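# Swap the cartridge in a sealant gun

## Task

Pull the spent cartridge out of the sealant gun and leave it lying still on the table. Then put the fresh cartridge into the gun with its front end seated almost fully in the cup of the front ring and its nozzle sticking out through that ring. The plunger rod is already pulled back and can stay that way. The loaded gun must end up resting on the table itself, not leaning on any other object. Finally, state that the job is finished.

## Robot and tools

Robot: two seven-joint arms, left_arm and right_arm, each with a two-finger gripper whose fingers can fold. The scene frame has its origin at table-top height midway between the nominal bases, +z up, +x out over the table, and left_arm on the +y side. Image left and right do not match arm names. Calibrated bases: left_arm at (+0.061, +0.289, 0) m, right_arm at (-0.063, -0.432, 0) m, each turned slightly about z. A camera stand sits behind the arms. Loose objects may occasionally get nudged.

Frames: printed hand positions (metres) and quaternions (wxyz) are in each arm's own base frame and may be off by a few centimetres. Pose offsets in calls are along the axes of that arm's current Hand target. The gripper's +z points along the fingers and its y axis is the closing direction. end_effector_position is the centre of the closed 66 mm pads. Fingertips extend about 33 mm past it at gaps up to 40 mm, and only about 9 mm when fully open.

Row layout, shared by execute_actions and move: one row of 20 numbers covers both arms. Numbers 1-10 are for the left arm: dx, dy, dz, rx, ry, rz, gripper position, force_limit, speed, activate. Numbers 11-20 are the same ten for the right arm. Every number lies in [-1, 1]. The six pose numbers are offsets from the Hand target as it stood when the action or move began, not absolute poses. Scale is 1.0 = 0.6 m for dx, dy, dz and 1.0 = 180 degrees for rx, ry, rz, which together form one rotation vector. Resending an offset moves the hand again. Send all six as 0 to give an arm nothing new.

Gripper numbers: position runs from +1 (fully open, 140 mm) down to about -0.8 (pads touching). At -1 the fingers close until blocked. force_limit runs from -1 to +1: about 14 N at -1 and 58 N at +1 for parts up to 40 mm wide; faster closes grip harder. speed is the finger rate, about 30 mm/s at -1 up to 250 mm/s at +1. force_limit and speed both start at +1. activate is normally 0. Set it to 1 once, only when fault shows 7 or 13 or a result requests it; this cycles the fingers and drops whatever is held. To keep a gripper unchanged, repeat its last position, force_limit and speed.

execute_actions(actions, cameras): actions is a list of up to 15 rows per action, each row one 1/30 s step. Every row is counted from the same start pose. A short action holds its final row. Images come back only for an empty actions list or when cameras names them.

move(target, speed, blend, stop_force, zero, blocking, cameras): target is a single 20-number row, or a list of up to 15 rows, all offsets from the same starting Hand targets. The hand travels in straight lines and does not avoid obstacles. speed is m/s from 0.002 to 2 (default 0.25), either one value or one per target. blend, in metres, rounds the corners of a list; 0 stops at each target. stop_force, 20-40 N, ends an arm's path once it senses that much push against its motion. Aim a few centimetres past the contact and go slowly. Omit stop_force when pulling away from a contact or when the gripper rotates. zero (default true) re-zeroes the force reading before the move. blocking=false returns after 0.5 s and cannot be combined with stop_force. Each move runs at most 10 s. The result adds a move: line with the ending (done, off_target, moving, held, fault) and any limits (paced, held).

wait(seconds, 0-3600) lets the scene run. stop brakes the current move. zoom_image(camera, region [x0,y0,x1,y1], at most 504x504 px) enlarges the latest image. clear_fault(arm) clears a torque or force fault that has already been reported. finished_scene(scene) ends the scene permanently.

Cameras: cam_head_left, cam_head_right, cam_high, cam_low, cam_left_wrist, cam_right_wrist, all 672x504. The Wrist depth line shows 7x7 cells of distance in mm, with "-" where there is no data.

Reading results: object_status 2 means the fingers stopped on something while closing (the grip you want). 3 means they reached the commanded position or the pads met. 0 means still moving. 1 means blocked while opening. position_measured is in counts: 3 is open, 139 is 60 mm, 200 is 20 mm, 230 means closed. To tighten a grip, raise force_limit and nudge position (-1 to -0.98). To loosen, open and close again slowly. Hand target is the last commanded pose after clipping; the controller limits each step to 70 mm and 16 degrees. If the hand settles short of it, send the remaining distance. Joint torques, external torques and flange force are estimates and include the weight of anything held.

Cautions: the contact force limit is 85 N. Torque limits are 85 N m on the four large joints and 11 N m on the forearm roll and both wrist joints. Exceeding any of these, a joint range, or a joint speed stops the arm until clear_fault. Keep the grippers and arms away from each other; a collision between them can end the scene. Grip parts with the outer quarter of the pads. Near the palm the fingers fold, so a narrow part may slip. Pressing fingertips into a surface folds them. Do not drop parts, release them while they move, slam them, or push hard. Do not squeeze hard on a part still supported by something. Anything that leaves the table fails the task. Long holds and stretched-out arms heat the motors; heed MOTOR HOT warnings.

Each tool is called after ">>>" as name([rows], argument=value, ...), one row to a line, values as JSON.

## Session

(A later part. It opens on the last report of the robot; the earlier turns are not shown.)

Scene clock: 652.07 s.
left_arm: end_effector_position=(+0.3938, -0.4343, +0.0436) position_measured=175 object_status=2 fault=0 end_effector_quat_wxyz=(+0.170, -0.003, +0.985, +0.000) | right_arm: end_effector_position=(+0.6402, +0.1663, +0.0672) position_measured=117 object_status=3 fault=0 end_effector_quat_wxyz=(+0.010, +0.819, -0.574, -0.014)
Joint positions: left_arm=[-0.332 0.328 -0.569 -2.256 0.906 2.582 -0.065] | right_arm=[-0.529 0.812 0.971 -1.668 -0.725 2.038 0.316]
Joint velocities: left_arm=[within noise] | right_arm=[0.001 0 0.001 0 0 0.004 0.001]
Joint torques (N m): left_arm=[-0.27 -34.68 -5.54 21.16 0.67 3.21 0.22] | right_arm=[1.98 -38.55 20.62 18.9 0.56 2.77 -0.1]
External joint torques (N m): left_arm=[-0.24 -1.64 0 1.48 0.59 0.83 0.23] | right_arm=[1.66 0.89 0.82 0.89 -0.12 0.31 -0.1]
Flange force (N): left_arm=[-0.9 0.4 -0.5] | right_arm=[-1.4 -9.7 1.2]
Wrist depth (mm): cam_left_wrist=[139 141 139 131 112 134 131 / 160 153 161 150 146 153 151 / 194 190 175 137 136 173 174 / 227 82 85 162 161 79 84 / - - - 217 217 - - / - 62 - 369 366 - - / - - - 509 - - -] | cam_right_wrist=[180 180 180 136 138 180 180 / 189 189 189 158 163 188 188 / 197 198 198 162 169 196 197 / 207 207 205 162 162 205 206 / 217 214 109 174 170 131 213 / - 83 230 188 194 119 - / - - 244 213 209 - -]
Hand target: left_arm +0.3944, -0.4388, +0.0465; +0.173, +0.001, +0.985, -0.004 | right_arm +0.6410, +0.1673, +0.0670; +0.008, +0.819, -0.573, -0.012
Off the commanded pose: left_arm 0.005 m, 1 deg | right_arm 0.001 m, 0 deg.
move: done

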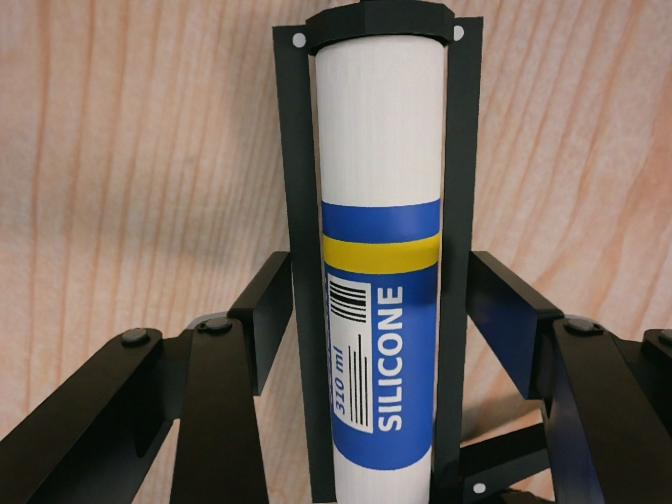

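>>> execute_actions([
  [[0,0,0,0,0,0,-1,0,-1,0,0,0.0014,0,0,0,0,0.1,0.1,-1,0]],
  [[0,0,0,0,0,0,-1,0,-1,0,0,0,0,0,0,0,-1,0.1,-1,0]],
])

>>> wait(seconds=1.2, cameras=["cam_right_wrist"])

>>> move(target=[0,0,0,0,0,0,-1,0.0,-1,0,-0.0133,0,0,0,0,0,-1,0.1,-1,0], speed=0.03, stop_force=20, cameras=["cam_right_wrist"])

Scene clock: 667.30 s.
left_arm: end_effector_position=(+0.3938, -0.4344, +0.0437) position_measured=175 object_status=2 fault=0 end_effector_quat_wxyz=(+0.170, -0.003, +0.985, +0.000) | right_arm: end_effector_position=(+0.6395, +0.1670, +0.0667) position_measured=167 object_status=0 fault=0 end_effector_quat_wxyz=(+0.010, +0.819, -0.573, -0.013)
Joint positions: left_arm=[-0.332 0.328 -0.569 -2.256 0.906 2.582 -0.065] | right_arm=[-0.529 0.811 0.971 -1.671 -0.725 2.041 0.316]
Joint torques (N m): left_arm=[-0.54 -34.63 -5.5 21.03 0.7 3.28 0.24] | right_arm=[1.57 -38.58 20.57 18.65 0.71 2.86 -0.02]
External joint torques (N m): left_arm=[-0.69 -1.58 -0.14 1.39 0.62 0.93 0.25] | right_arm=[1.6 0.87 0.97 0.46 0.04 0.4 -0.03]
External joint torques at the end of the 1st action: left_arm=[-0.35 -1.75 -0.07 1.6 0.6 0.87 0.24] | right_arm=[1.34 0.61 0.8 0.32 0.03 0.32 -0.15]
Flange force (N): left_arm=[-0.3 0.0 -0.2] | right_arm=[-1.7 -6.9 1.2]
Flange force at the end of the 1st action (N): left_arm=[-0.9 0.2 -0.7] | right_arm=[-1.3 -5.3 0.8]
Wrist depth (mm): cam_left_wrist=[139 141 140 131 112 134 132 / 160 153 160 149 146 152 151 / 194 190 175 137 136 173 174 / 227 82 85 162 161 79 84 / - - - 217 217 - - / - 62 - 371 365 - - / - - - 558 - - -] | cam_right_wrist=[180 180 180 135 137 179 179 / 188 188 188 157 162 187 187 / 198 197 197 165 165 197 196 / 208 208 206 158 161 206 206 / 218 216 103 162 161 109 214 / - - - 178 172 - - / - - - 185 - - -]
Hand target: left_arm +0.3944, -0.4388, +0.0465; +0.173, +0.001, +0.985, -0.004 | right_arm +0.6402, +0.1670, +0.0671; +0.008, +0.819, -0.573, -0.012
Off the commanded pose: left_arm 0.005 m, 1 deg | right_arm 0.001 m, 0 deg.

Scene clock: 668.50 s.
left_arm: end_effector_position=(+0.3938, -0.4344, +0.0437) position_measured=175 object_status=2 fault=0 end_effector_quat_wxyz=(+0.170, -0.003, +0.985, +0.000) | right_arm: end_effector_position=(+0.6395, +0.1670, +0.0667) position_measured=167 object_status=2 fault=0 end_effector_quat_wxyz=(+0.010, +0.819, -0.573, -0.013)
Joint positions: left_arm=[-0.332 0.328 -0.569 -2.256 0.906 2.582 -0.065] | right_arm=[-0.529 0.811 0.971 -1.671 -0.725 2.041 0.316]
Joint torques (N m): left_arm=[-0.53 -34.63 -5.52 21.09 0.68 3.27 0.27] | right_arm=[1.57 -38.61 20.54 18.57 0.71 2.85 -0.01]
External joint torques (N m): left_arm=[-0.5 -1.65 -0.01 1.5 0.59 0.91 0.28] | right_arm=[1.28 1.01 0.66 0.45 0.03 0.37 -0.01]
Flange force (N): left_arm=[-0.7 0.1 -0.4] | right_arm=[-1.3 -6.7 1.5]
Wrist depth (mm): cam_left_wrist=[139 141 140 131 112 134 132 / 160 153 160 150 146 152 152 / 194 191 175 137 136 174 174 / 227 82 85 162 161 79 84 / - - - 217 216 - - / - 62 - 370 365 - - / - - - 513 - - -] | cam_right_wrist=[180 180 180 135 137 179 178 / 188 188 188 158 161 187 187 / 198 197 197 164 165 196 197 / 207 207 207 157 161 206 205 / 218 216 103 162 162 108 214 / - - - 178 172 - - / - - - 186 - - -]
Hand target: left_arm +0.3944, -0.4388, +0.0465; +0.173, +0.001, +0.985, -0.004 | right_arm +0.6402, +0.1670, +0.0671; +0.008, +0.819, -0.573, -0.012
Tool commands: left_gripper/position=-1.0 left_gripper/force_limit=+0.0 left_gripper/speed=-1.0 left_gripper/activate=+0.0 right_gripper/position=-1.0 right_gripper/force_limit=+0.1 right_gripper/speed=-1.0 right_gripper/activate=+0.0
Off the commanded pose: left_arm 0.005 m, 1 deg | right_arm 0.001 m, 0 deg.
wait: 1.20 s; at rest by 0.17 s

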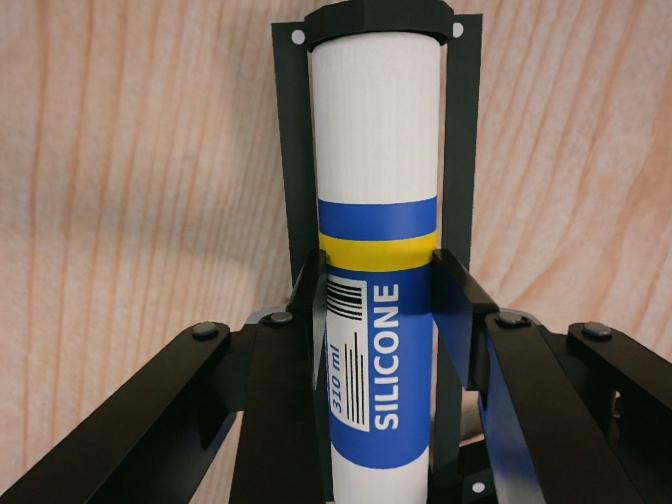

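Scene clock: 669.70 s.
left_arm: end_effector_position=(+0.3936, -0.4341, +0.0432) position_measured=175 object_status=2 fault=0 end_effector_quat_wxyz=(+0.170, -0.003, +0.985, +0.000) | right_arm: end_effector_position=(+0.6392, +0.1680, +0.0672) position_measured=167 object_status=2 fault=0 end_effector_quat_wxyz=(+0.011, +0.820, -0.572, -0.011)
Joint positions: left_arm=[-0.332 0.329 -0.569 -2.256 0.906 2.581 -0.065] | right_arm=[-0.525 0.808 0.97 -1.672 -0.728 2.041 0.319]
Joint torques (N m): left_arm=[-0.45 -35.1 -5.79 21.63 0.7 3.58 0.25] | right_arm=[4.54 -37.9 22.29 17.32 1.48 3.09 0.24]
External joint torques (N m): left_arm=[-0.41 -1.99 -0.22 1.95 0.62 1.2 0.26] | right_arm=[4.38 1.49 2.68 -0.76 0.81 0.64 0.24]
Flange force (N): left_arm=[-1.1 0.2 -0.9] | right_arm=[-6.2 -7.6 1.8]
Wrist depth (mm): cam_left_wrist=[139 141 139 131 112 133 131 / 159 152 159 149 129 152 150 / 194 190 174 138 137 173 174 / 227 82 85 162 161 79 80 / - - - 209 217 - - / - 62 - 367 364 - - / - - - 552 - - -] | cam_right_wrist=[181 181 181 135 139 180 180 / 190 189 189 158 161 188 188 / 199 198 198 164 167 197 196 / 208 208 208 158 161 206 206 / 219 216 102 162 162 109 214 / - - - 178 172 - - / - - - 194 - - -]
Hand target: left_arm +0.3944, -0.4388, +0.0465; +0.173, +0.001, +0.985, -0.004 | right_arm +0.6375, +0.1745, +0.0671; +0.008, +0.819, -0.573, -0.012
Off the commanded pose: left_arm 0.006 m, 1 deg | right_arm 0.007 m, 0 deg.
move: off_target (right_arm)

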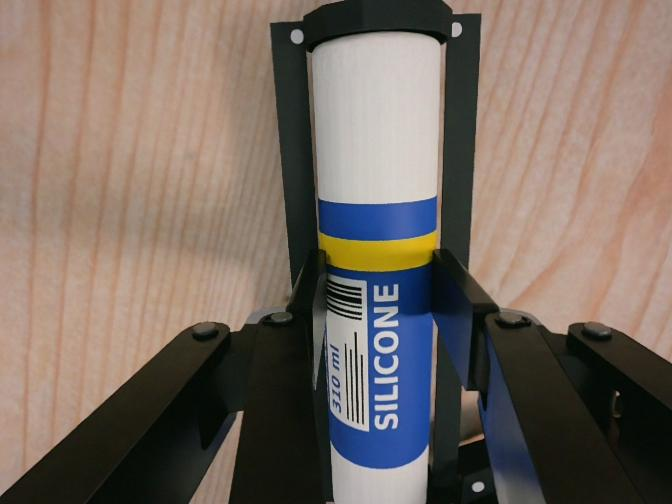

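>>> execute_actions([
  [[0,0,0,0,0,0,-1,0,-1,0,0.01,0,0,0,0,0,-1,0.1,-1,0]],
], cameras=["cam_low","cam_high"])

>>> zoom_image(camera="cam_low", region=[110, 180, 210, 240])

>>> zoom_image(camera="cam_high", region=[230, 290, 320, 360])

>>> zoom_image(camera="cam_low", region=[0, 180, 100, 240])

Scene clock: 687.83 s.
left_arm: end_effector_position=(+0.3937, -0.4342, +0.0433) position_measured=175 object_status=2 fault=0 end_effector_quat_wxyz=(+0.170, -0.003, +0.985, +0.000) | right_arm: end_effector_position=(+0.6393, +0.1676, +0.0672) position_measured=167 object_status=2 fault=0 end_effector_quat_wxyz=(+0.011, +0.820, -0.573, -0.011)
Joint positions: left_arm=[-0.332 0.329 -0.569 -2.255 0.906 2.581 -0.065] | right_arm=[-0.526 0.808 0.97 -1.672 -0.728 2.041 0.319]
Joint torques (N m): left_arm=[-0.47 -35.06 -5.68 21 0.68 3.31 0.21] | right_arm=[1.43 -37.93 21.14 18.92 0.82 2.85 -0.05]
External joint torques (N m): left_arm=[-0.54 -2.07 -0.24 1.35 0.6 0.95 0.22] | right_arm=[1.01 1.51 1.32 0.88 0.14 0.38 -0.05]
Flange force (N): left_arm=[0.0 1.4 -1.9] | right_arm=[-0.8 -8.3 0.9]
Wrist depth (mm): cam_left_wrist=[138 141 139 131 112 134 131 / 159 153 160 149 145 152 151 / 193 190 175 137 137 174 173 / 226 82 85 162 162 79 80 / - - - 213 217 - - / - 62 - 368 364 - - / - - - 502 - - -] | cam_right_wrist=[181 181 181 134 142 180 180 / 189 189 189 159 160 188 188 / 199 198 198 164 167 197 196 / 208 208 207 158 161 206 206 / 219 216 103 162 161 101 214 / - - - 178 172 - - / - - - 186 183 - -]
Hand target: left_arm +0.3944, -0.4388, +0.0465; +0.173, +0.001, +0.985, -0.004 | right_arm +0.6396, +0.1689, +0.0671; +0.008, +0.819, -0.573, -0.012
Off the commanded pose: left_arm 0.006 m, 1 deg | right_arm 0.001 m, 0 deg.
Images, in order (width x height): cam_high 672x504, cam_low 672x504.

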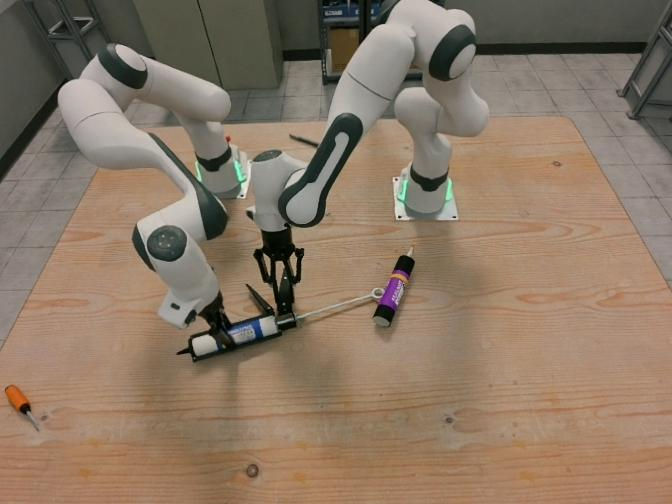

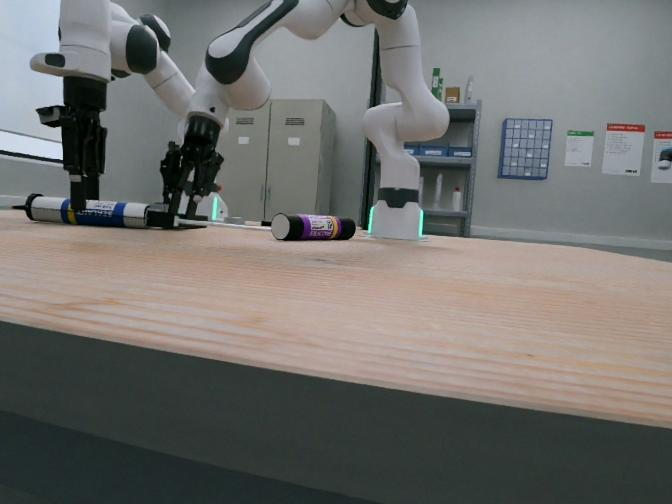

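Scaled by 5.040.

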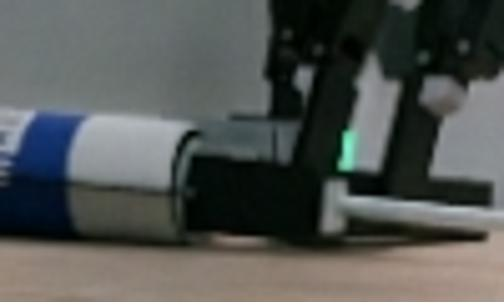

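Scaled by 5.600.

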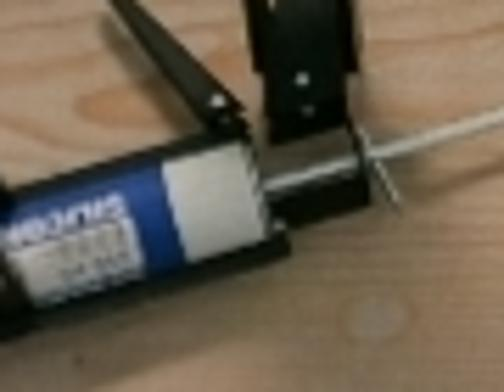

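Scaled by 5.040.

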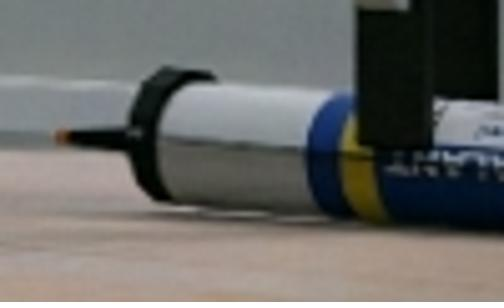

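>>> move([
  [0,0,0,0,0,0,-1,0.0,-1,0,-0.03,0,0,0,0,0,-1,0.1,-1,0],
  [0,0,0,0,0,0,-1,0.0,-1,0,-0.03,0,0,0,0,0.014,-1,0.1,-1,0],
  [0,0,0,0,0,0,-1,0.0,-1,0,-0.03,0,0,0,0,-0.014,-1,0.1,-1,0],
  [0,0,0,0,0,0,-1,0.0,-1,0,-0.03,0,0,0,0,0.0,-1,0.1,-1,0],
], speed=0.04, blend=0.003, cameras=["cam_right_wrist"])

Scene clock: 712.43 s.
left_arm: end_effector_position=(+0.3946, -0.4318, +0.0432) position_measured=175 object_status=2 fault=0 end_effector_quat_wxyz=(+0.170, -0.005, +0.985, +0.003) | right_arm: end_effector_position=(+0.6396, +0.1716, +0.0684) position_measured=167 object_status=2 fault=0 end_effector_quat_wxyz=(+0.011, +0.819, -0.573, -0.005)
Joint positions: left_arm=[-0.329 0.328 -0.57 -2.256 0.906 2.576 -0.066] | right_arm=[-0.527 0.814 0.985 -1.674 -0.754 2.036 0.344]
Joint velocities: left_arm=[within noise] | right_arm=[0.002 -0.001 -0.002 0 0.002 -0.001 0.007]
Joint torques (N m): left_arm=[-0.71 -34.17 -6.37 21.75 0.92 4.34 0.25] | right_arm=[7.5 -35.65 25.58 16.1 2.95 3.33 0.25]
External joint torques (N m): left_arm=[-0.73 -1.15 -0.88 2.09 0.83 1.98 0.26] | right_arm=[7.36 3.52 5.65 -1.86 2.29 0.86 0.25]
Flange force (N): left_arm=[-0.8 -1.1 2.0] | right_arm=[-10.7 -11.0 1.7]
Wrist depth (mm): cam_left_wrist=[138 141 138 131 112 134 132 / 158 152 159 148 146 153 151 / 193 189 174 141 136 173 174 / 225 82 85 162 157 79 80 / - - - 210 217 - - / - 62 - 369 365 - - / - - - 510 - - -] | cam_right_wrist=[184 184 182 135 154 182 181 / 192 192 192 - 167 190 189 / 201 200 200 167 173 198 197 / 211 209 210 158 161 208 206 / 221 218 103 162 161 101 215 / - - - 178 172 - - / - - - 192 - - -]
Hand target: left_arm +0.3944, -0.4388, +0.0465; +0.173, +0.001, +0.985, -0.004 | right_arm +0.6334, +0.1858, +0.0673; +0.008, +0.819, -0.573, -0.012
Off the commanded pose: left_arm 0.008 m, 1 deg | right_arm 0.016 m, 1 deg.
move: off_target (right_arm)

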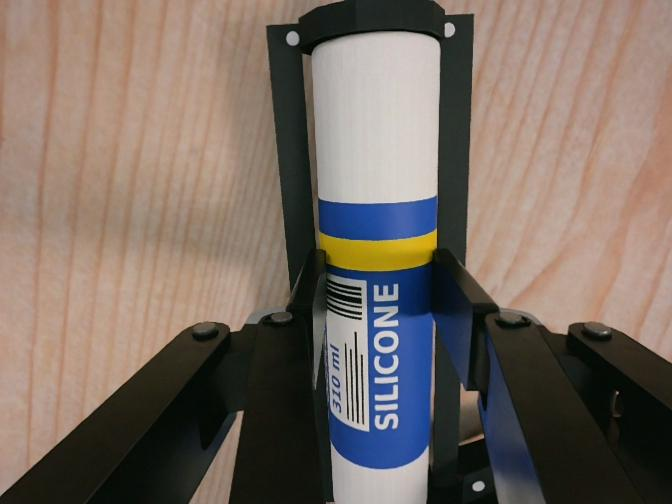

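>>> move([
  [0,0,0,0,0,0,-1,0.0,-1,0,0,-0.012,0,0,0,-0.006,-1,0.1,-1,0],
  [0,0,0,0,0,0,-1,0.0,-1,0,-0.02,-0.012,0,0,0,-0.006,-1,0.1,-1,0],
], speed=0.03, cameras=["cam_right_wrist"])

Scene clock: 732.50 s.
left_arm: end_effector_position=(+0.3961, -0.4292, +0.0432) position_measured=175 object_status=2 fault=0 end_effector_quat_wxyz=(+0.171, -0.010, +0.985, +0.005) | right_arm: end_effector_position=(+0.6437, +0.1771, +0.0678) position_measured=167 object_status=2 fault=0 end_effector_quat_wxyz=(+0.015, +0.823, -0.568, -0.003)
Joint positions: left_arm=[-0.324 0.327 -0.573 -2.256 0.906 2.571 -0.072] | right_arm=[-0.504 0.836 0.986 -1.642 -0.771 2.014 0.342]
Joint velocities: left_arm=[0.004 0.002 -0.003 -0.001 0 -0.001 -0.005] | right_arm=[-0.001 0.001 0.004 -0.001 -0.004 -0.002 0.005]
Joint torques (N m): left_arm=[-1.47 -33.43 -7.28 22.03 1.36 5.11 0.62] | right_arm=[10.3 -34.91 28.28 14.65 3.99 3.97 0.42]
External joint torques (N m): left_arm=[-1.53 -0.43 -1.82 2.31 1.27 2.76 0.63] | right_arm=[10.38 5.08 8.15 -3.28 3.33 1.53 0.42]
Flange force (N): left_arm=[-0.8 -3.0 4.5] | right_arm=[-15.3 -12.2 2.7]
Wrist depth (mm): cam_left_wrist=[138 140 139 131 112 134 132 / 140 152 159 149 146 153 151 / 193 189 174 137 137 173 174 / 226 82 85 157 157 79 80 / - - - 214 217 - - / - 62 - 368 364 - - / - - - 508 - - -] | cam_right_wrist=[184 183 182 136 154 182 182 / 191 191 191 - 165 189 190 / 200 199 199 165 170 198 197 / 209 209 208 158 162 207 207 / 219 217 103 163 161 119 215 / - - - 176 172 - - / - - - 183 - - -]
Hand target: left_arm +0.3944, -0.4388, +0.0465; +0.173, +0.001, +0.985, -0.004 | right_arm +0.6360, +0.1996, +0.0672; +0.008, +0.825, -0.565, -0.012
Off the commanded pose: left_arm 0.010 m, 2 deg | right_arm 0.024 m, 1 deg.
move: off_target (right_arm)

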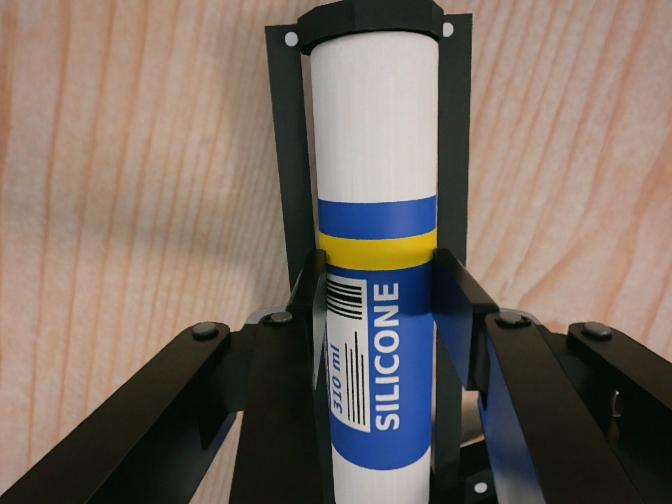

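>>> move([
  [0,0,0,0,0,0,-1,0.0,-1,0,0.015,0,0,0,-0.008,0.0,-1,0.1,-1,0],
  [0,0,0,0,0,0,-1,0.0,-1,0,0.015,0,0.001,0,-0.016,0.0,-1,0.1,-1,0],
], speed=0.03, cameras=["cam_right_wrist"])

Scene clock: 760.20 s.
left_arm: end_effector_position=(+0.3964, -0.4286, +0.0433) position_measured=175 object_status=2 fault=0 end_effector_quat_wxyz=(+0.171, -0.010, +0.985, +0.005) | right_arm: end_effector_position=(+0.6443, +0.1753, +0.0667) position_measured=167 object_status=2 fault=0 end_effector_quat_wxyz=(+0.000, +0.820, -0.571, -0.025)
Joint positions: left_arm=[-0.318 0.328 -0.578 -2.257 0.91 2.569 -0.074] | right_arm=[-0.554 0.878 1.031 -1.633 -0.768 2.007 0.324]
Joint torques (N m): left_arm=[-1.73 -33.25 -7.77 22.36 1.25 5 0.55] | right_arm=[7.91 -34.64 28.28 15.21 3.37 3.91 0.05]
External joint torques (N m): left_arm=[-1.56 -0.32 -2.06 2.71 1.14 2.64 0.56] | right_arm=[7.65 5.23 6.61 -1.85 2.64 1.41 0.05]
Flange force (N): left_arm=[-1.5 -4.8 4.5] | right_arm=[-10.1 -14.1 3.1]
Wrist depth (mm): cam_left_wrist=[138 140 139 131 112 134 132 / 158 152 159 149 145 153 151 / 193 189 173 137 137 174 175 / 226 82 85 157 157 79 80 / - - - 214 218 - - / - 62 - 370 365 - - / - - - 558 - - -] | cam_right_wrist=[177 177 175 132 140 176 176 / 186 186 186 - 160 185 185 / 196 196 196 161 167 194 195 / 207 207 207 158 160 205 205 / 220 217 103 163 162 101 215 / - - - 180 174 - - / - - - 190 - - -]
Hand target: left_arm +0.3944, -0.4388, +0.0465; +0.173, +0.001, +0.985, -0.004 | right_arm +0.6393, +0.1912, +0.0665; -0.006, +0.824, -0.565, -0.033
Off the commanded pose: left_arm 0.011 m, 2 deg | right_arm 0.017 m, 1 deg.
move: off_target (right_arm)

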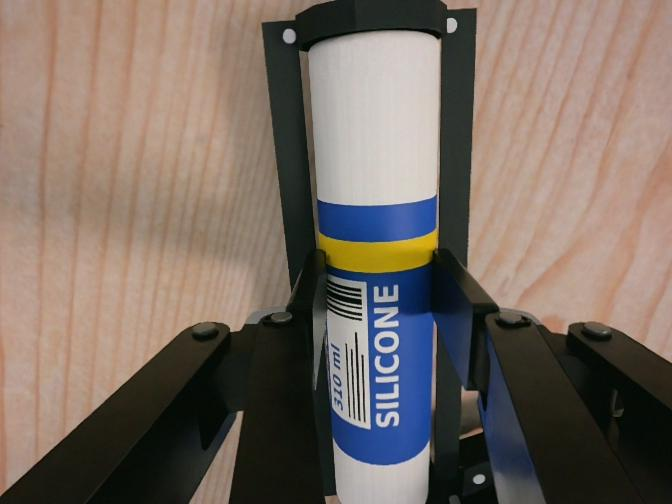

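>>> move([
  [0,0,0,0,0,0,-1,0.0,-1,0,-0.05,0.0,0,0,0,-0.006,-1,0.1,-1,0],
], speed=0.05, stop_force=20, cameras=["cam_right_wrist"])

Scene clock: 777.13 s.
left_arm: end_effector_position=(+0.3963, -0.4240, +0.0431) position_measured=175 object_status=2 fault=0 end_effector_quat_wxyz=(+0.171, -0.016, +0.985, +0.010) | right_arm: end_effector_position=(+0.6448, +0.1836, +0.0701) position_measured=167 object_status=2 fault=0 end_effector_quat_wxyz=(+0.002, +0.825, -0.565, -0.013)
Joint positions: left_arm=[-0.279 0.332 -0.617 -2.259 0.925 2.549 -0.092] | right_arm=[-0.57 0.921 1.096 -1.629 -0.854 1.97 0.367]
Joint velocities: left_arm=[within noise] | right_arm=[-0.001 0.002 0.003 0 -0.003 -0.003 0.003]
Joint torques (N m): left_arm=[-2.26 -30 -8.38 24.12 2.1 6.31 0.94] | right_arm=[16.15 -31.56 35.35 7.75 7.22 4.09 0.5]
External joint torques (N m): left_arm=[-2.34 2.17 -2.51 4.53 1.98 4.01 0.95] | right_arm=[16.14 7.6 12.46 -8.39 6.51 1.6 0.49]
Flange force (N): left_arm=[-4.3 -14.2 15.9] | right_arm=[-24.4 -5.3 1.6]
Wrist depth (mm): cam_left_wrist=[140 139 138 130 112 134 132 / 136 152 158 148 146 152 152 / 190 188 169 136 136 173 174 / 223 82 87 156 161 79 80 / - 63 - 214 217 - - / - 60 - 366 365 - - / - - - 513 - - -] | cam_right_wrist=[184 183 181 133 140 181 180 / 193 192 190 140 163 189 188 / 202 202 199 149 171 198 197 / 212 212 211 158 161 208 208 / 225 221 102 162 162 108 217 / - - - 180 174 - - / - - - 189 - - -]
Hand target: left_arm +0.3944, -0.4388, +0.0465; +0.173, +0.001, +0.985, -0.004 | right_arm +0.6285, +0.2191, +0.0683; -0.006, +0.829, -0.558, -0.033
Off the commanded pose: left_arm 0.015 m, 3 deg | right_arm 0.039 m, 3 deg.
move: off_target (right_arm)

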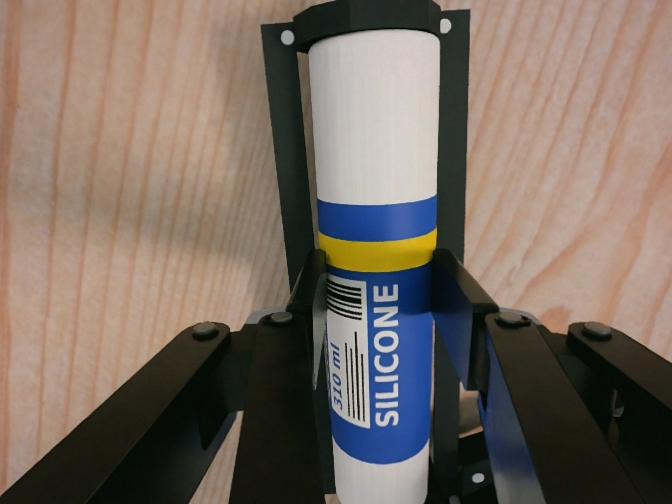

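>>> move([
  [0,0,0,0,0,0,-1,0.0,-1,0,0.055,0.0,0,0,0,0,-1,0.1,-1,0],
], speed=0.05, cameras=["cam_right_wrist"])

Scene clock: 786.50 s.
left_arm: end_effector_position=(+0.3970, -0.4256, +0.0432) position_measured=175 object_status=2 fault=0 end_effector_quat_wxyz=(+0.172, -0.012, +0.985, +0.008) | right_arm: end_effector_position=(+0.6453, +0.1784, +0.0669) position_measured=167 object_status=2 fault=0 end_effector_quat_wxyz=(-0.004, +0.825, -0.565, -0.027)
Joint positions: left_arm=[-0.268 0.337 -0.629 -2.256 0.934 2.548 -0.091] | right_arm=[-0.596 0.952 1.118 -1.62 -0.858 1.96 0.349]
Joint velocities: left_arm=[within noise] | right_arm=[-0.001 0 0 0.001 -0.001 -0.001 -0.006]
Joint torques (N m): left_arm=[-2.16 -31.2 -8.51 22.76 1.22 5.67 0.71] | right_arm=[5.99 -35.16 28.52 13.62 2.63 3.22 -0.27]
External joint torques (N m): left_arm=[-2.19 0.96 -2.4 3.15 1.1 3.36 0.72] | right_arm=[5.76 4.34 4.6 -1.93 1.86 0.69 -0.28]
Flange force (N): left_arm=[-2.3 -8.4 8.3] | right_arm=[-6.9 -10.3 2.2]
Wrist depth (mm): cam_left_wrist=[137 140 138 130 112 134 132 / 139 151 158 148 146 153 151 / 191 188 169 137 137 174 176 / 224 77 82 162 157 79 80 / - 63 - 209 217 - - / - 60 - 369 367 - - / - - - 512 - - -] | cam_right_wrist=[177 176 175 131 135 175 175 / 186 186 185 - 158 184 184 / 196 196 195 161 166 194 194 / 207 207 207 158 160 205 205 / 220 218 103 162 162 108 215 / - - - 180 175 - - / - - - 187 192 - -]
Hand target: left_arm +0.3944, -0.4388, +0.0465; +0.173, +0.001, +0.985, -0.004 | right_arm +0.6409, +0.1886, +0.0663; -0.006, +0.829, -0.558, -0.033
Off the commanded pose: left_arm 0.014 m, 2 deg | right_arm 0.011 m, 1 deg.
move: off_target (right_arm)

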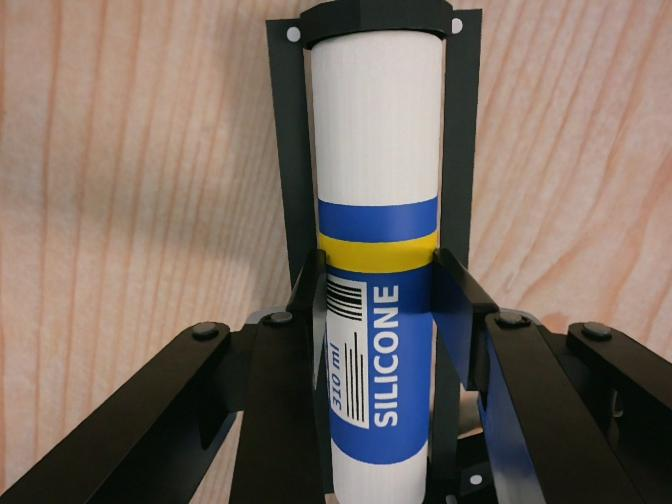

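>>> move([
  [0,0,0,0,0,0,-1,0.0,-1,0,0.015,0.0,0,0,0,0,-1,0.1,-1,0],
  [0,0,0,0,0,0,-1,0.0,-1,0,0.0195,0.0,-0.0115,0,-0.0222,0,-1,0.1,-1,0],
], speed=0.03, cameras=["cam_right_wrist"])

>>> zoom_image(camera="cam_right_wrist", region=[260, 0, 500, 120])

Scene clock: 800.80 s.
left_arm: end_effector_position=(+0.3965, -0.4295, +0.0432) position_measured=175 object_status=2 fault=0 end_effector_quat_wxyz=(+0.171, -0.009, +0.985, +0.004) | right_arm: end_effector_position=(+0.6461, +0.1720, +0.0705) position_measured=167 object_status=2 fault=0 end_effector_quat_wxyz=(-0.022, +0.825, -0.562, -0.060)
Joint positions: left_arm=[-0.255 0.345 -0.644 -2.252 0.943 2.552 -0.091] | right_arm=[-0.652 1.009 1.171 -1.595 -0.844 1.93 0.298]
Joint velocities: left_arm=[within noise] | right_arm=[0.002 0.002 0.002 0 -0.001 -0.004 -0.004]
Joint torques (N m): left_arm=[-1.79 -32.86 -8.74 21.31 0.99 4.32 0.39] | right_arm=[3.61 -37.58 29.46 14.9 1.97 3.41 -0.26]
External joint torques (N m): left_arm=[-1.94 -0.82 -2.47 1.78 0.87 2.01 0.4] | right_arm=[3.48 1.89 4.27 0.54 1.09 0.87 -0.26]
Flange force (N): left_arm=[0.5 -2.8 0.5] | right_arm=[-3.2 -11.0 -1.5]
Wrist depth (mm): cam_left_wrist=[138 140 138 130 112 134 132 / 139 152 159 148 146 152 151 / 192 189 169 137 137 173 174 / 225 77 82 156 157 79 80 / - 63 - 214 216 - - / - 60 - 368 363 - - / - - - 509 - - -] | cam_right_wrist=[172 173 172 127 127 172 173 / 183 184 183 140 156 183 183 / 196 196 196 152 167 197 196 / 211 211 210 158 159 210 210 / 227 224 103 165 164 109 223 / - - - 187 187 - - / - - - - 214 - -]
Hand target: left_arm +0.3944, -0.4388, +0.0465; +0.173, +0.001, +0.985, -0.004 | right_arm +0.6456, +0.1775, +0.0725; -0.026, +0.828, -0.557, -0.062
Off the commanded pose: left_arm 0.010 m, 2 deg | right_arm 0.006 m, 1 deg.
move: off_target (right_arm)

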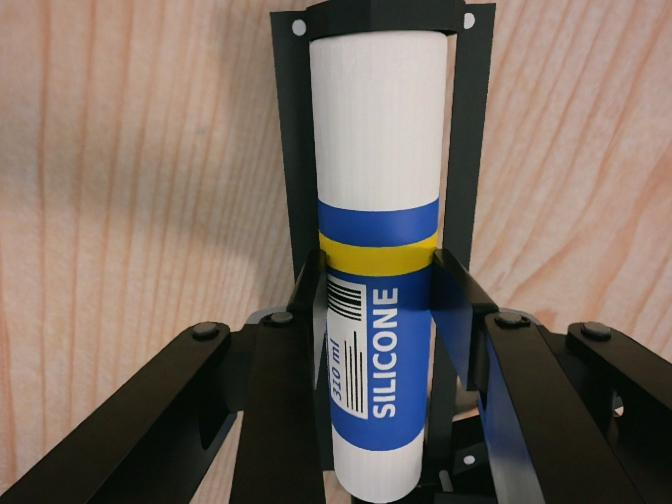

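Scaled by 2.100.

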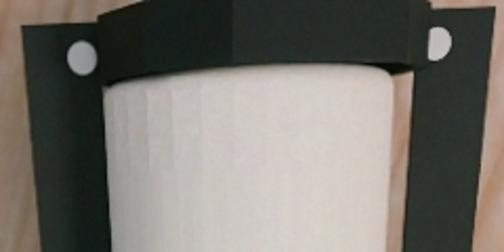

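>>> move([
  [0,0,0,0,0,0,-1,0.0,-1,0,0.0045,0.0,-0.0143,0,-0.0278,0,-1,0.1,-1,0],
], speed=0.03, cameras=["cam_right_wrist","cam_low"])

>>> zoom_image(camera="cam_right_wrist", region=[260, 0, 500, 120])

>>> zoom_image(camera="cam_low", region=[0, 180, 200, 240])

Scene clock: 812.67 s.
left_arm: end_effector_position=(+0.3975, -0.4308, +0.0443) position_measured=175 object_status=2 fault=0 end_effector_quat_wxyz=(+0.172, -0.008, +0.985, +0.003) | right_arm: end_effector_position=(+0.6498, +0.1751, +0.0856) position_measured=232 object_status=0 fault=0 end_effector_quat_wxyz=(-0.052, +0.822, -0.559, -0.095)
Joint positions: left_arm=[-0.249 0.346 -0.649 -2.249 0.947 2.552 -0.091] | right_arm=[-0.699 1.069 1.238 -1.559 -0.819 1.897 0.252]
Joint torques (N m): left_arm=[-1.73 -32.58 -8.93 20.74 0.78 4.34 0.3] | right_arm=[2.03 -35.1 24.83 11.89 0.94 2.15 -0.41]
External joint torques (N m): left_arm=[-1.79 -0.59 -2.5 1.16 0.66 2.01 0.31] | right_arm=[1.96 4.72 -1.9 -1.25 -0.1 -0.43 -0.41]
Flange force (N): left_arm=[1.2 -1.2 -0.3] | right_arm=[1.5 -10.4 7.5]
Wrist depth (mm): cam_left_wrist=[139 141 140 131 111 134 132 / 160 153 160 149 146 153 152 / 195 191 171 137 136 175 175 / 226 77 82 162 161 79 80 / - 63 - 214 218 - - / - 60 - 367 365 - - / - - - 516 - - -] | cam_right_wrist=[179 179 179 148 136 175 177 / 193 194 193 160 161 191 192 / 211 211 211 177 168 207 208 / 230 228 228 191 180 227 227 / 254 253 243 111 117 241 245 / 284 276 - - - 80 273 / - - - - - - -]
Hand target: left_arm +0.3944, -0.4388, +0.0465; +0.173, +0.001, +0.985, -0.004 | right_arm +0.6473, +0.1740, +0.0806; -0.050, +0.824, -0.555, -0.098
Off the commanded pose: left_arm 0.009 m, 1 deg | right_arm 0.006 m, 1 deg.
move: off_target (right_arm)
Images, in order (width x height): cam_low 672x504, cam_right_wrist 672x504.

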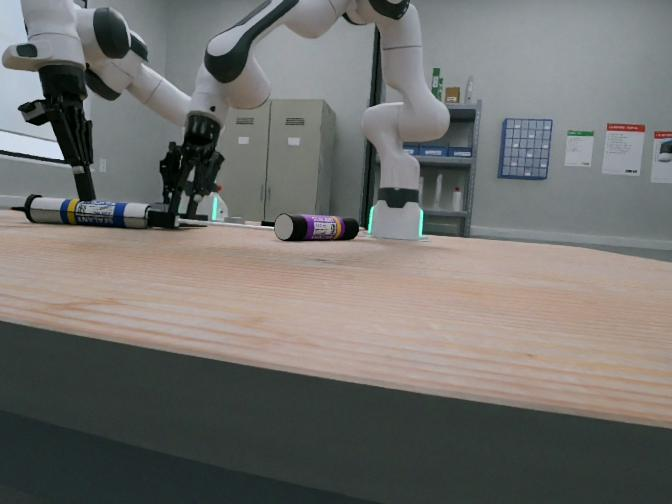

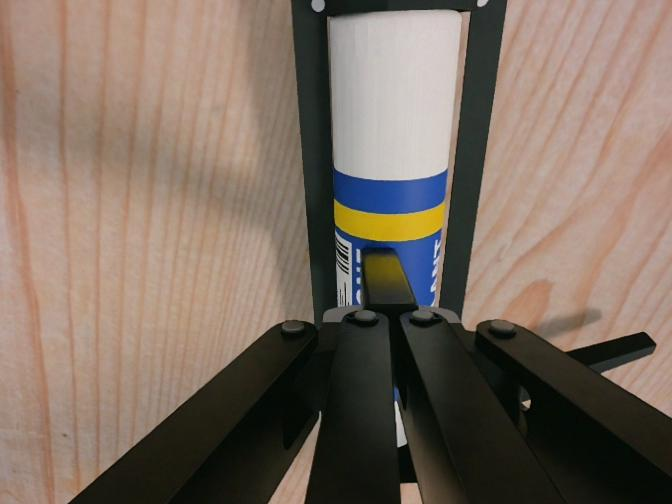

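Scaled by 2.100.

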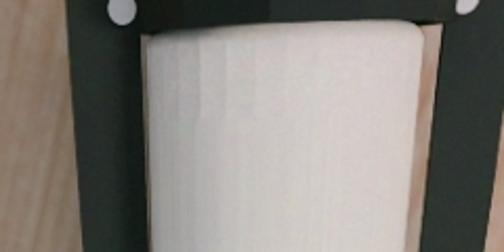

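Scaled by 2.520.

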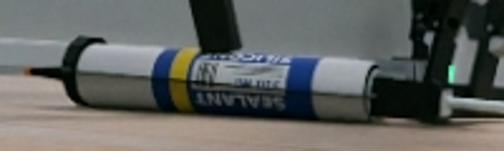

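>>> move([
  [0,0,0,0,0,0,-1,0.0,-1,0,0,0.0,-0.15,0,0,0,-1,0.1,-1,0],
  [0,0,0,0,0,0,-1,0.0,-1,0,-0.13,0.0,-0.27,0,0.066,0,-1,0.1,-1,0],
], speed=0.15, blend=0.03, cameras=["cam_right_wrist"])

Scene clock: 861.63 s.
left_arm: end_effector_position=(+0.3942, -0.4348, +0.0440) position_measured=175 object_status=2 fault=0 end_effector_quat_wxyz=(+0.171, -0.003, +0.985, -0.001) | right_arm: end_effector_position=(+0.6369, +0.2136, +0.2548) position_measured=232 object_status=3 fault=0 end_effector_quat_wxyz=(+0.007, +0.833, -0.553, -0.011)
Joint positions: left_arm=[-0.25 0.349 -0.654 -2.249 0.948 2.557 -0.089] | right_arm=[-0.532 0.801 1.301 -1.38 -0.748 1.608 0.316]
Joint velocities: left_arm=[within noise] | right_arm=[0.002 -0.001 0 -0.001 0.002 -0.002 0.005]
Joint torques (N m): left_arm=[-0.3 -33.71 -6.73 20.8 0.75 3.21 0.24] | right_arm=[2.02 -36.8 21.62 18.62 1.14 2.43 0.23]
External joint torques (N m): left_arm=[-0.28 -1.73 -0.12 1.26 0.63 0.86 0.25] | right_arm=[1.88 0.2 0.63 1.25 0.35 -0.05 0.23]
Flange force (N): left_arm=[-0.4 1.3 -1.2] | right_arm=[-2.0 -14.0 -4.8]
Wrist depth (mm): cam_left_wrist=[140 142 140 131 112 134 132 / 160 153 160 149 146 152 151 / 195 191 171 136 136 173 174 / 227 77 82 162 161 79 83 / - 63 - 217 216 - - / - 60 - 367 364 - - / - - - 512 - - -] | cam_right_wrist=[355 355 354 351 345 351 348 / 371 370 371 363 364 368 364 / 388 390 388 381 379 386 387 / 409 409 408 398 386 402 404 / 434 429 421 103 120 416 424 / 458 - - - - 80 435 / - - - - - - -]
Hand target: left_arm +0.3944, -0.4388, +0.0465; +0.173, +0.001, +0.985, -0.004 | right_arm +0.6360, +0.2138, +0.2556; +0.008, +0.830, -0.558, -0.012
Off the commanded pose: left_arm 0.005 m, 1 deg | right_arm 0.001 m, 1 deg.
move: done

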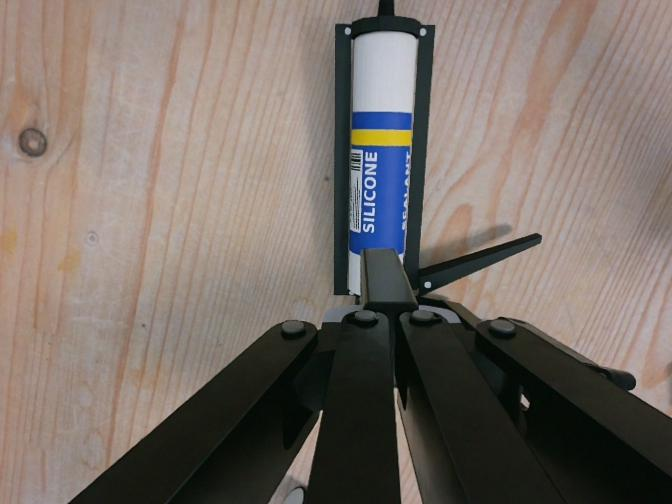

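>>> move([
  [0,0,0,0,0,0,-1,0.0,-1,0,-0.08,0.01,0,0,0,0,0.1,0,0,0],
], speed=0.1, cameras=["cam_right_wrist"])

>>> zoom_image(camera="cam_right_wrist", region=[320, 170, 440, 290])

Scene clock: 869.40 s.
left_arm: end_effector_position=(+0.3942, -0.4348, +0.0440) position_measured=175 object_status=2 fault=0 end_effector_quat_wxyz=(+0.171, -0.003, +0.985, -0.001) | right_arm: end_effector_position=(+0.6124, +0.2551, +0.2561) position_measured=117 object_status=3 fault=0 end_effector_quat_wxyz=(+0.009, +0.833, -0.553, -0.012)
Joint positions: left_arm=[-0.25 0.349 -0.654 -2.249 0.948 2.557 -0.089] | right_arm=[-0.49 0.777 1.309 -1.418 -0.727 1.62 0.388]
Joint velocities: left_arm=[within noise] | right_arm=[0 0 0 0 -0.001 0.001 0.005]
Joint torques (N m): left_arm=[-0.19 -33.67 -6.77 20.76 0.76 3.2 0.2] | right_arm=[1.61 -35.53 21.48 18.13 1.2 2.77 0.15]
External joint torques (N m): left_arm=[-0.25 -1.76 -0.24 1.22 0.64 0.85 0.21] | right_arm=[1.74 0.11 0.82 0.26 0.42 0.31 0.15]
Flange force (N): left_arm=[-0.2 1.5 -1.4] | right_arm=[-2.8 -6.3 -1.7]
Wrist depth (mm): cam_left_wrist=[139 142 140 131 111 134 132 / 160 153 161 149 146 153 151 / 195 191 171 137 136 174 173 / 228 77 82 162 162 79 83 / - 63 - 217 217 - - / - 60 - 366 364 - - / - - - 512 - - -] | cam_right_wrist=[358 356 353 334 350 352 351 / 372 372 372 345 366 365 370 / 393 389 388 368 384 384 385 / 409 410 406 409 375 402 405 / 429 419 109 429 429 131 241 / - 83 452 452 453 - - / - - - 472 474 - -]
Hand target: left_arm +0.3944, -0.4388, +0.0465; +0.173, +0.001, +0.985, -0.004 | right_arm +0.6123, +0.2559, +0.2563; +0.008, +0.830, -0.558, -0.012
Off the commanded pose: left_arm 0.005 m, 1 deg | right_arm 0.001 m, 1 deg.
move: done

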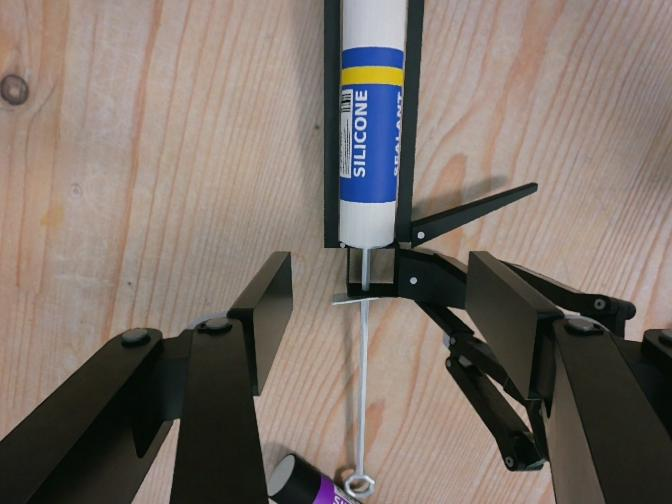

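Scaled by 4.200.

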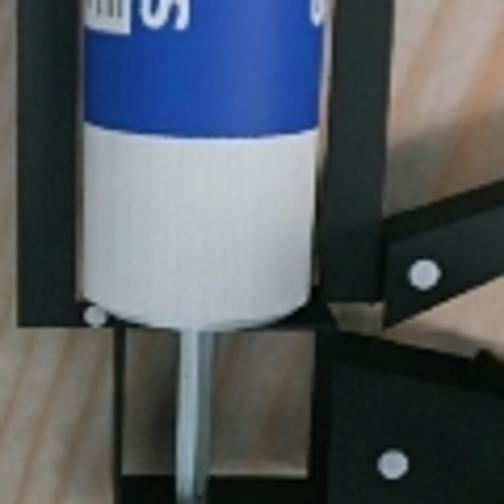

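>>> move([
  [0,0,0,0,0,0,-1,0.0,-1,0,0.163,-0.006,0.24,0,0,0.0122,0.1,0,0,0],
], speed=0.12, cameras=["cam_right_wrist"])

Scene clock: 910.70 s.
left_arm: end_effector_position=(+0.3942, -0.4348, +0.0440) position_measured=175 object_status=2 fault=0 end_effector_quat_wxyz=(+0.171, -0.003, +0.985, -0.001) | right_arm: end_effector_position=(+0.6475, +0.1659, +0.1112) position_measured=117 object_status=3 fault=0 end_effector_quat_wxyz=(+0.010, +0.816, -0.577, -0.013)
Joint positions: left_arm=[-0.25 0.349 -0.654 -2.249 0.948 2.557 -0.089] | right_arm=[-0.628 0.921 1.193 -1.592 -0.869 1.857 0.379]
Joint velocities: left_arm=[within noise] | right_arm=[0 0.001 0.002 0 -0.003 0.005 -0.001]
Joint torques (N m): left_arm=[-0.29 -33.71 -6.77 20.84 0.76 3.21 0.22] | right_arm=[1.58 -37.05 25.27 16.68 0.52 2.82 -0.35]
External joint torques (N m): left_arm=[-0.41 -1.88 -0.31 1.36 0.65 0.88 0.23] | right_arm=[1.41 1.24 1.4 0.73 -0.22 0.35 -0.35]
Flange force (N): left_arm=[-0.3 1.2 -1.6] | right_arm=[-0.8 -8.4 0.0]
Wrist depth (mm): cam_left_wrist=[139 141 139 131 112 134 131 / 160 153 160 149 146 153 151 / 195 191 171 137 136 174 174 / 228 77 82 162 161 79 83 / - 63 - 217 217 - - / - 60 - 369 365 - - / - - - 515 - - -] | cam_right_wrist=[221 221 220 218 216 220 220 / 230 231 231 201 199 230 230 / 241 242 241 212 212 241 240 / 253 255 251 221 205 250 253 / 267 262 109 234 216 131 260 / - 83 280 259 251 119 - / - - 299 298 271 - -]
Hand target: left_arm +0.3944, -0.4388, +0.0465; +0.173, +0.001, +0.985, -0.004 | right_arm +0.6485, +0.1668, +0.1112; +0.008, +0.819, -0.573, -0.012
Off the commanded pose: left_arm 0.005 m, 1 deg | right_arm 0.001 m, 1 deg.
move: done

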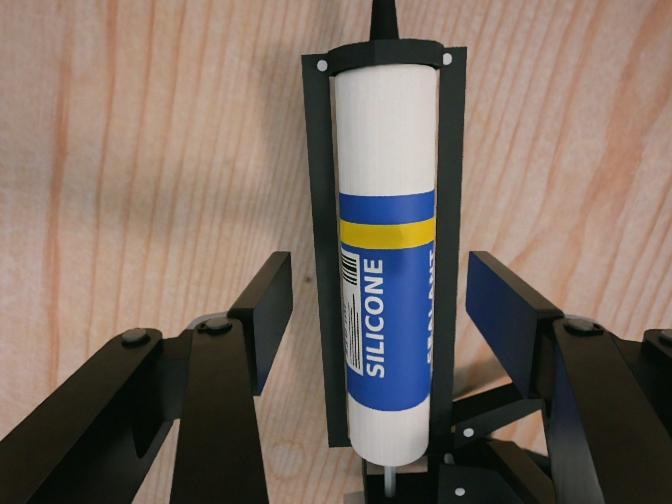

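>>> move([
  [0,0,0,0,0,0,-1,0.0,-1,0,0.001,0.0072,0.05,0,0,-0.004,0.1,0,0,0],
  [0,0,0,0,0,0,-1,0.0,-1,0,0.001,0.0072,0.0845,0,0,-0.004,0.1,0,0,0],
], speed=0.06, cameras=["cam_right_wrist"])

Scene clock: 920.03 s.
left_arm: end_effector_position=(+0.3943, -0.4352, +0.0443) position_measured=175 object_status=2 fault=0 end_effector_quat_wxyz=(+0.171, -0.003, +0.985, -0.001) | right_arm: end_effector_position=(+0.6420, +0.1631, +0.0614) position_measured=117 object_status=3 fault=0 end_effector_quat_wxyz=(+0.010, +0.824, -0.566, -0.014)
Joint positions: left_arm=[-0.25 0.349 -0.654 -2.249 0.948 2.557 -0.089] | right_arm=[-0.628 0.969 1.145 -1.644 -0.924 1.936 0.38]
Joint velocities: left_arm=[within noise] | right_arm=[0 0.001 -0.001 0 0.001 0.004 0.002]
Joint torques (N m): left_arm=[-0.62 -33.43 -6.87 20.24 0.73 3.24 0.26] | right_arm=[2.37 -36.96 24.27 15.29 0.37 3.25 0.03]
External joint torques (N m): left_arm=[-0.71 -1.46 -0.36 0.62 0.62 0.89 0.27] | right_arm=[2.11 1.77 -0.21 0.37 -0.36 0.78 0.02]
Flange force (N): left_arm=[0.9 1.9 -1.2] | right_arm=[-1.9 -10.7 4.6]
Wrist depth (mm): cam_left_wrist=[139 142 140 112 111 134 131 / 165 154 161 150 146 153 151 / 196 191 175 136 136 175 175 / 228 77 82 162 161 79 80 / - 63 - 218 216 - - / - 60 - 369 366 - - / - - - 510 - - -] | cam_right_wrist=[175 174 174 129 129 174 174 / 183 183 182 154 151 182 181 / 192 191 191 163 160 191 191 / 201 200 198 157 152 198 200 / 211 207 110 165 160 131 206 / - 94 222 176 191 119 - / - - 235 201 184 - -]
Hand target: left_arm +0.3944, -0.4388, +0.0465; +0.173, +0.001, +0.985, -0.004 | right_arm +0.6432, +0.1648, +0.0606; +0.008, +0.823, -0.568, -0.012
Off the commanded pose: left_arm 0.004 m, 1 deg | right_arm 0.002 m, 0 deg.
move: done

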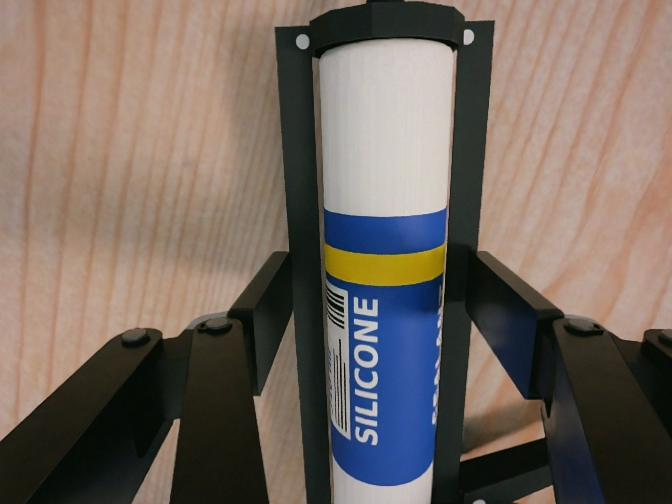

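>>> move([
  [0,0,0,0,0,0,-1,0.0,-1,0,0,0.0,-0.008,0,0,0,0.1,0,0,0],
  [0,0,0,0,0,0,-1,0.0,-1,0,0.001,0.005,-0.005,0,0,0,0.1,0,0,0],
], speed=0.04, cameras=["cam_right_wrist"])

Scene clock: 935.17 s.
left_arm: end_effector_position=(+0.3942, -0.4353, +0.0442) position_measured=175 object_status=2 fault=0 end_effector_quat_wxyz=(+0.171, -0.003, +0.985, -0.001) | right_arm: end_effector_position=(+0.6400, +0.1624, +0.0627) position_measured=117 object_status=3 fault=0 end_effector_quat_wxyz=(+0.010, +0.825, -0.565, -0.013)
Joint positions: left_arm=[-0.25 0.349 -0.655 -2.249 0.948 2.558 -0.089] | right_arm=[-0.636 0.963 1.15 -1.657 -0.924 1.939 0.381]
Joint velocities: left_arm=[within noise] | right_arm=[0.001 0 0.001 -0.002 -0.002 0.004 -0.001]
Joint torques (N m): left_arm=[-0.23 -33.79 -6.65 20.56 0.73 3.1 0.24] | right_arm=[1.23 -37.6 25.71 15.66 0.84 2.82 0.06]
External joint torques (N m): left_arm=[-0.3 -1.8 -0.11 0.97 0.62 0.75 0.25] | right_arm=[1.08 0.84 1.24 0.58 0.13 0.33 0.06]
Flange force (N): left_arm=[0.1 2.0 -1.8] | right_arm=[-1.1 -5.5 0.0]
Wrist depth (mm): cam_left_wrist=[140 142 140 131 111 134 132 / 160 153 160 150 146 153 151 / 196 191 171 137 136 174 174 / 228 77 82 162 161 79 83 / - 63 - 213 217 - - / - 60 - 367 365 - - / - - - 510 - - -] | cam_right_wrist=[176 176 176 131 130 175 175 / 184 183 184 154 153 183 183 / 193 193 192 158 159 192 191 / 203 203 200 160 154 199 201 / 213 209 109 164 163 131 207 / - 83 224 172 192 119 - / - - 238 202 205 - -]
Hand target: left_arm +0.3944, -0.4388, +0.0465; +0.173, +0.001, +0.985, -0.004 | right_arm +0.6407, +0.1631, +0.0637; +0.008, +0.823, -0.568, -0.012
Off the commanded pose: left_arm 0.004 m, 1 deg | right_arm 0.001 m, 0 deg.
move: done

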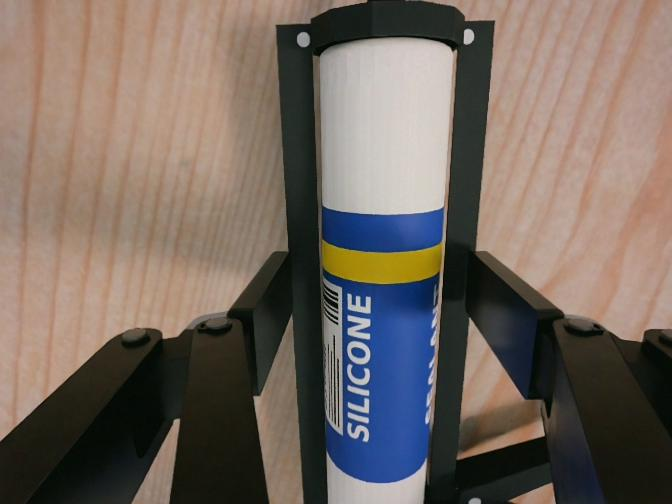

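>>> execute_actions([
  [[0,0,0,0,0,0,-1,0,-1,0,0,0.0018,0.0012,0,0,0.0064,0.1,0.3,-1,0]],
  [[0,0,0,0,0,0,-1,0,-1,0,0,0,0,0,0,0,-1,0.3,-1,0]],
])

>>> wait(seconds=1.2, cameras=["cam_right_wrist"])

Scene clock: 946.73 s.
left_arm: end_effector_position=(+0.3941, -0.4360, +0.0445) position_measured=175 object_status=2 fault=0 end_effector_quat_wxyz=(+0.171, -0.001, +0.985, -0.001) | right_arm: end_effector_position=(+0.6403, +0.1626, +0.0639) position_measured=164 object_status=0 fault=0 end_effector_quat_wxyz=(+0.008, +0.820, -0.573, -0.011)
Joint positions: left_arm=[-0.249 0.349 -0.656 -2.248 0.949 2.558 -0.086] | right_arm=[-0.639 0.957 1.15 -1.662 -0.923 1.946 0.401]
Joint torques (N m): left_arm=[-0.56 -33.51 -6.78 19.74 0.57 3.32 0.08] | right_arm=[1.53 -36.21 24.64 15.35 0.79 3.22 0.14]
External joint torques (N m): left_arm=[-0.67 -1.51 -0.26 0.08 0.45 0.96 0.1] | right_arm=[1.44 1.87 0.42 0.32 0.08 0.75 0.13]
External joint torques at the end of the 1st action: left_arm=[-0.46 -1.97 -0.14 1.04 0.6 0.74 0.18] | right_arm=[1.02 0.54 0.94 0.18 0.24 0.3 0.2]
Flange force (N): left_arm=[2.1 3.7 -2.0] | right_arm=[-1.6 -7.5 3.2]
Flange force at the end of the 1st action (N): left_arm=[0.4 1.9 -2.0] | right_arm=[-1.5 -3.2 0.1]
Wrist depth (mm): cam_left_wrist=[140 142 140 132 111 134 132 / 161 154 161 150 147 153 152 / 196 192 171 136 136 175 175 / 229 77 82 162 161 79 80 / - 63 - 217 216 - - / - 60 - 369 366 - - / - - - 519 - - -] | cam_right_wrist=[178 178 177 133 133 176 176 / 186 186 185 157 155 185 184 / 195 195 194 164 162 193 192 / 205 204 204 157 157 202 201 / 215 213 101 160 158 108 211 / - - - 171 173 - - / - - - 181 181 - -]
Hand target: left_arm +0.3944, -0.4388, +0.0465; +0.173, +0.001, +0.985, -0.004 | right_arm +0.6397, +0.1628, +0.0630; +0.008, +0.817, -0.576, -0.012
Off the commanded pose: left_arm 0.003 m, 0 deg | right_arm 0.001 m, 1 deg.

Scene clock: 947.93 s.
left_arm: end_effector_position=(+0.3941, -0.4360, +0.0445) position_measured=175 object_status=2 fault=0 end_effector_quat_wxyz=(+0.171, -0.001, +0.985, -0.001) | right_arm: end_effector_position=(+0.6403, +0.1626, +0.0639) position_measured=164 object_status=2 fault=0 end_effector_quat_wxyz=(+0.008, +0.820, -0.573, -0.011)
Joint positions: left_arm=[-0.249 0.349 -0.656 -2.248 0.949 2.558 -0.086] | right_arm=[-0.639 0.957 1.15 -1.662 -0.923 1.946 0.401]
Joint torques (N m): left_arm=[-0.6 -33.56 -6.75 19.79 0.57 3.3 0.1] | right_arm=[1.54 -36.16 24.58 15.36 0.79 3.21 0.15]
External joint torques (N m): left_arm=[-0.62 -1.72 -0.17 0.29 0.45 0.95 0.11] | right_arm=[1.33 1.93 0.27 0.35 0.07 0.73 0.14]
Flange force (N): left_arm=[1.8 3.7 -2.3] | right_arm=[-1.4 -7.6 3.4]
Wrist depth (mm): cam_left_wrist=[140 142 140 132 111 134 132 / 161 154 161 150 146 153 152 / 195 192 171 136 136 174 175 / 229 77 82 162 161 79 80 / - 63 - 213 216 - - / - 60 - 369 366 - - / - - - 514 - - -] | cam_right_wrist=[178 177 178 133 134 177 176 / 186 186 185 155 156 185 184 / 195 195 194 - 166 192 192 / 205 204 204 157 157 202 202 / 216 213 101 160 158 108 210 / - - - 171 172 - - / - - - 182 179 - -]
Hand target: left_arm +0.3944, -0.4388, +0.0465; +0.173, +0.001, +0.985, -0.004 | right_arm +0.6397, +0.1628, +0.0630; +0.008, +0.817, -0.576, -0.012
Tool commands: left_gripper/position=-1.0 left_gripper/force_limit=+0.0 left_gripper/speed=-1.0 left_gripper/activate=+0.0 right_gripper/position=-1.0 right_gripper/force_limit=+0.3 right_gripper/speed=-1.0 right_gripper/activate=+0.0
Off the commanded pose: left_arm 0.003 m, 0 deg | right_arm 0.001 m, 1 deg.
wait: 1.20 s; at rest by 0.17 s

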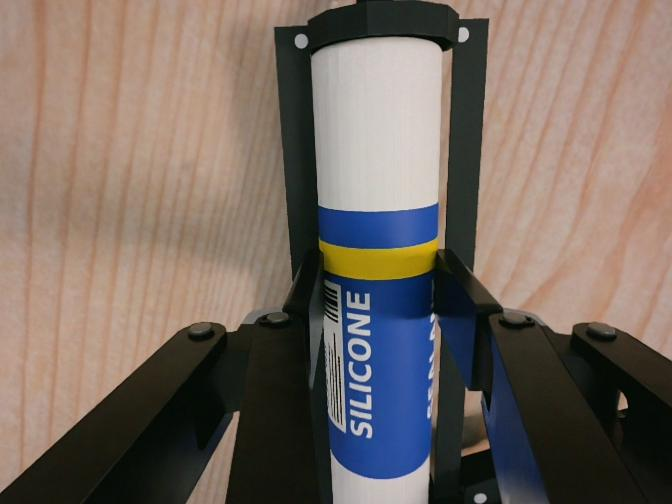

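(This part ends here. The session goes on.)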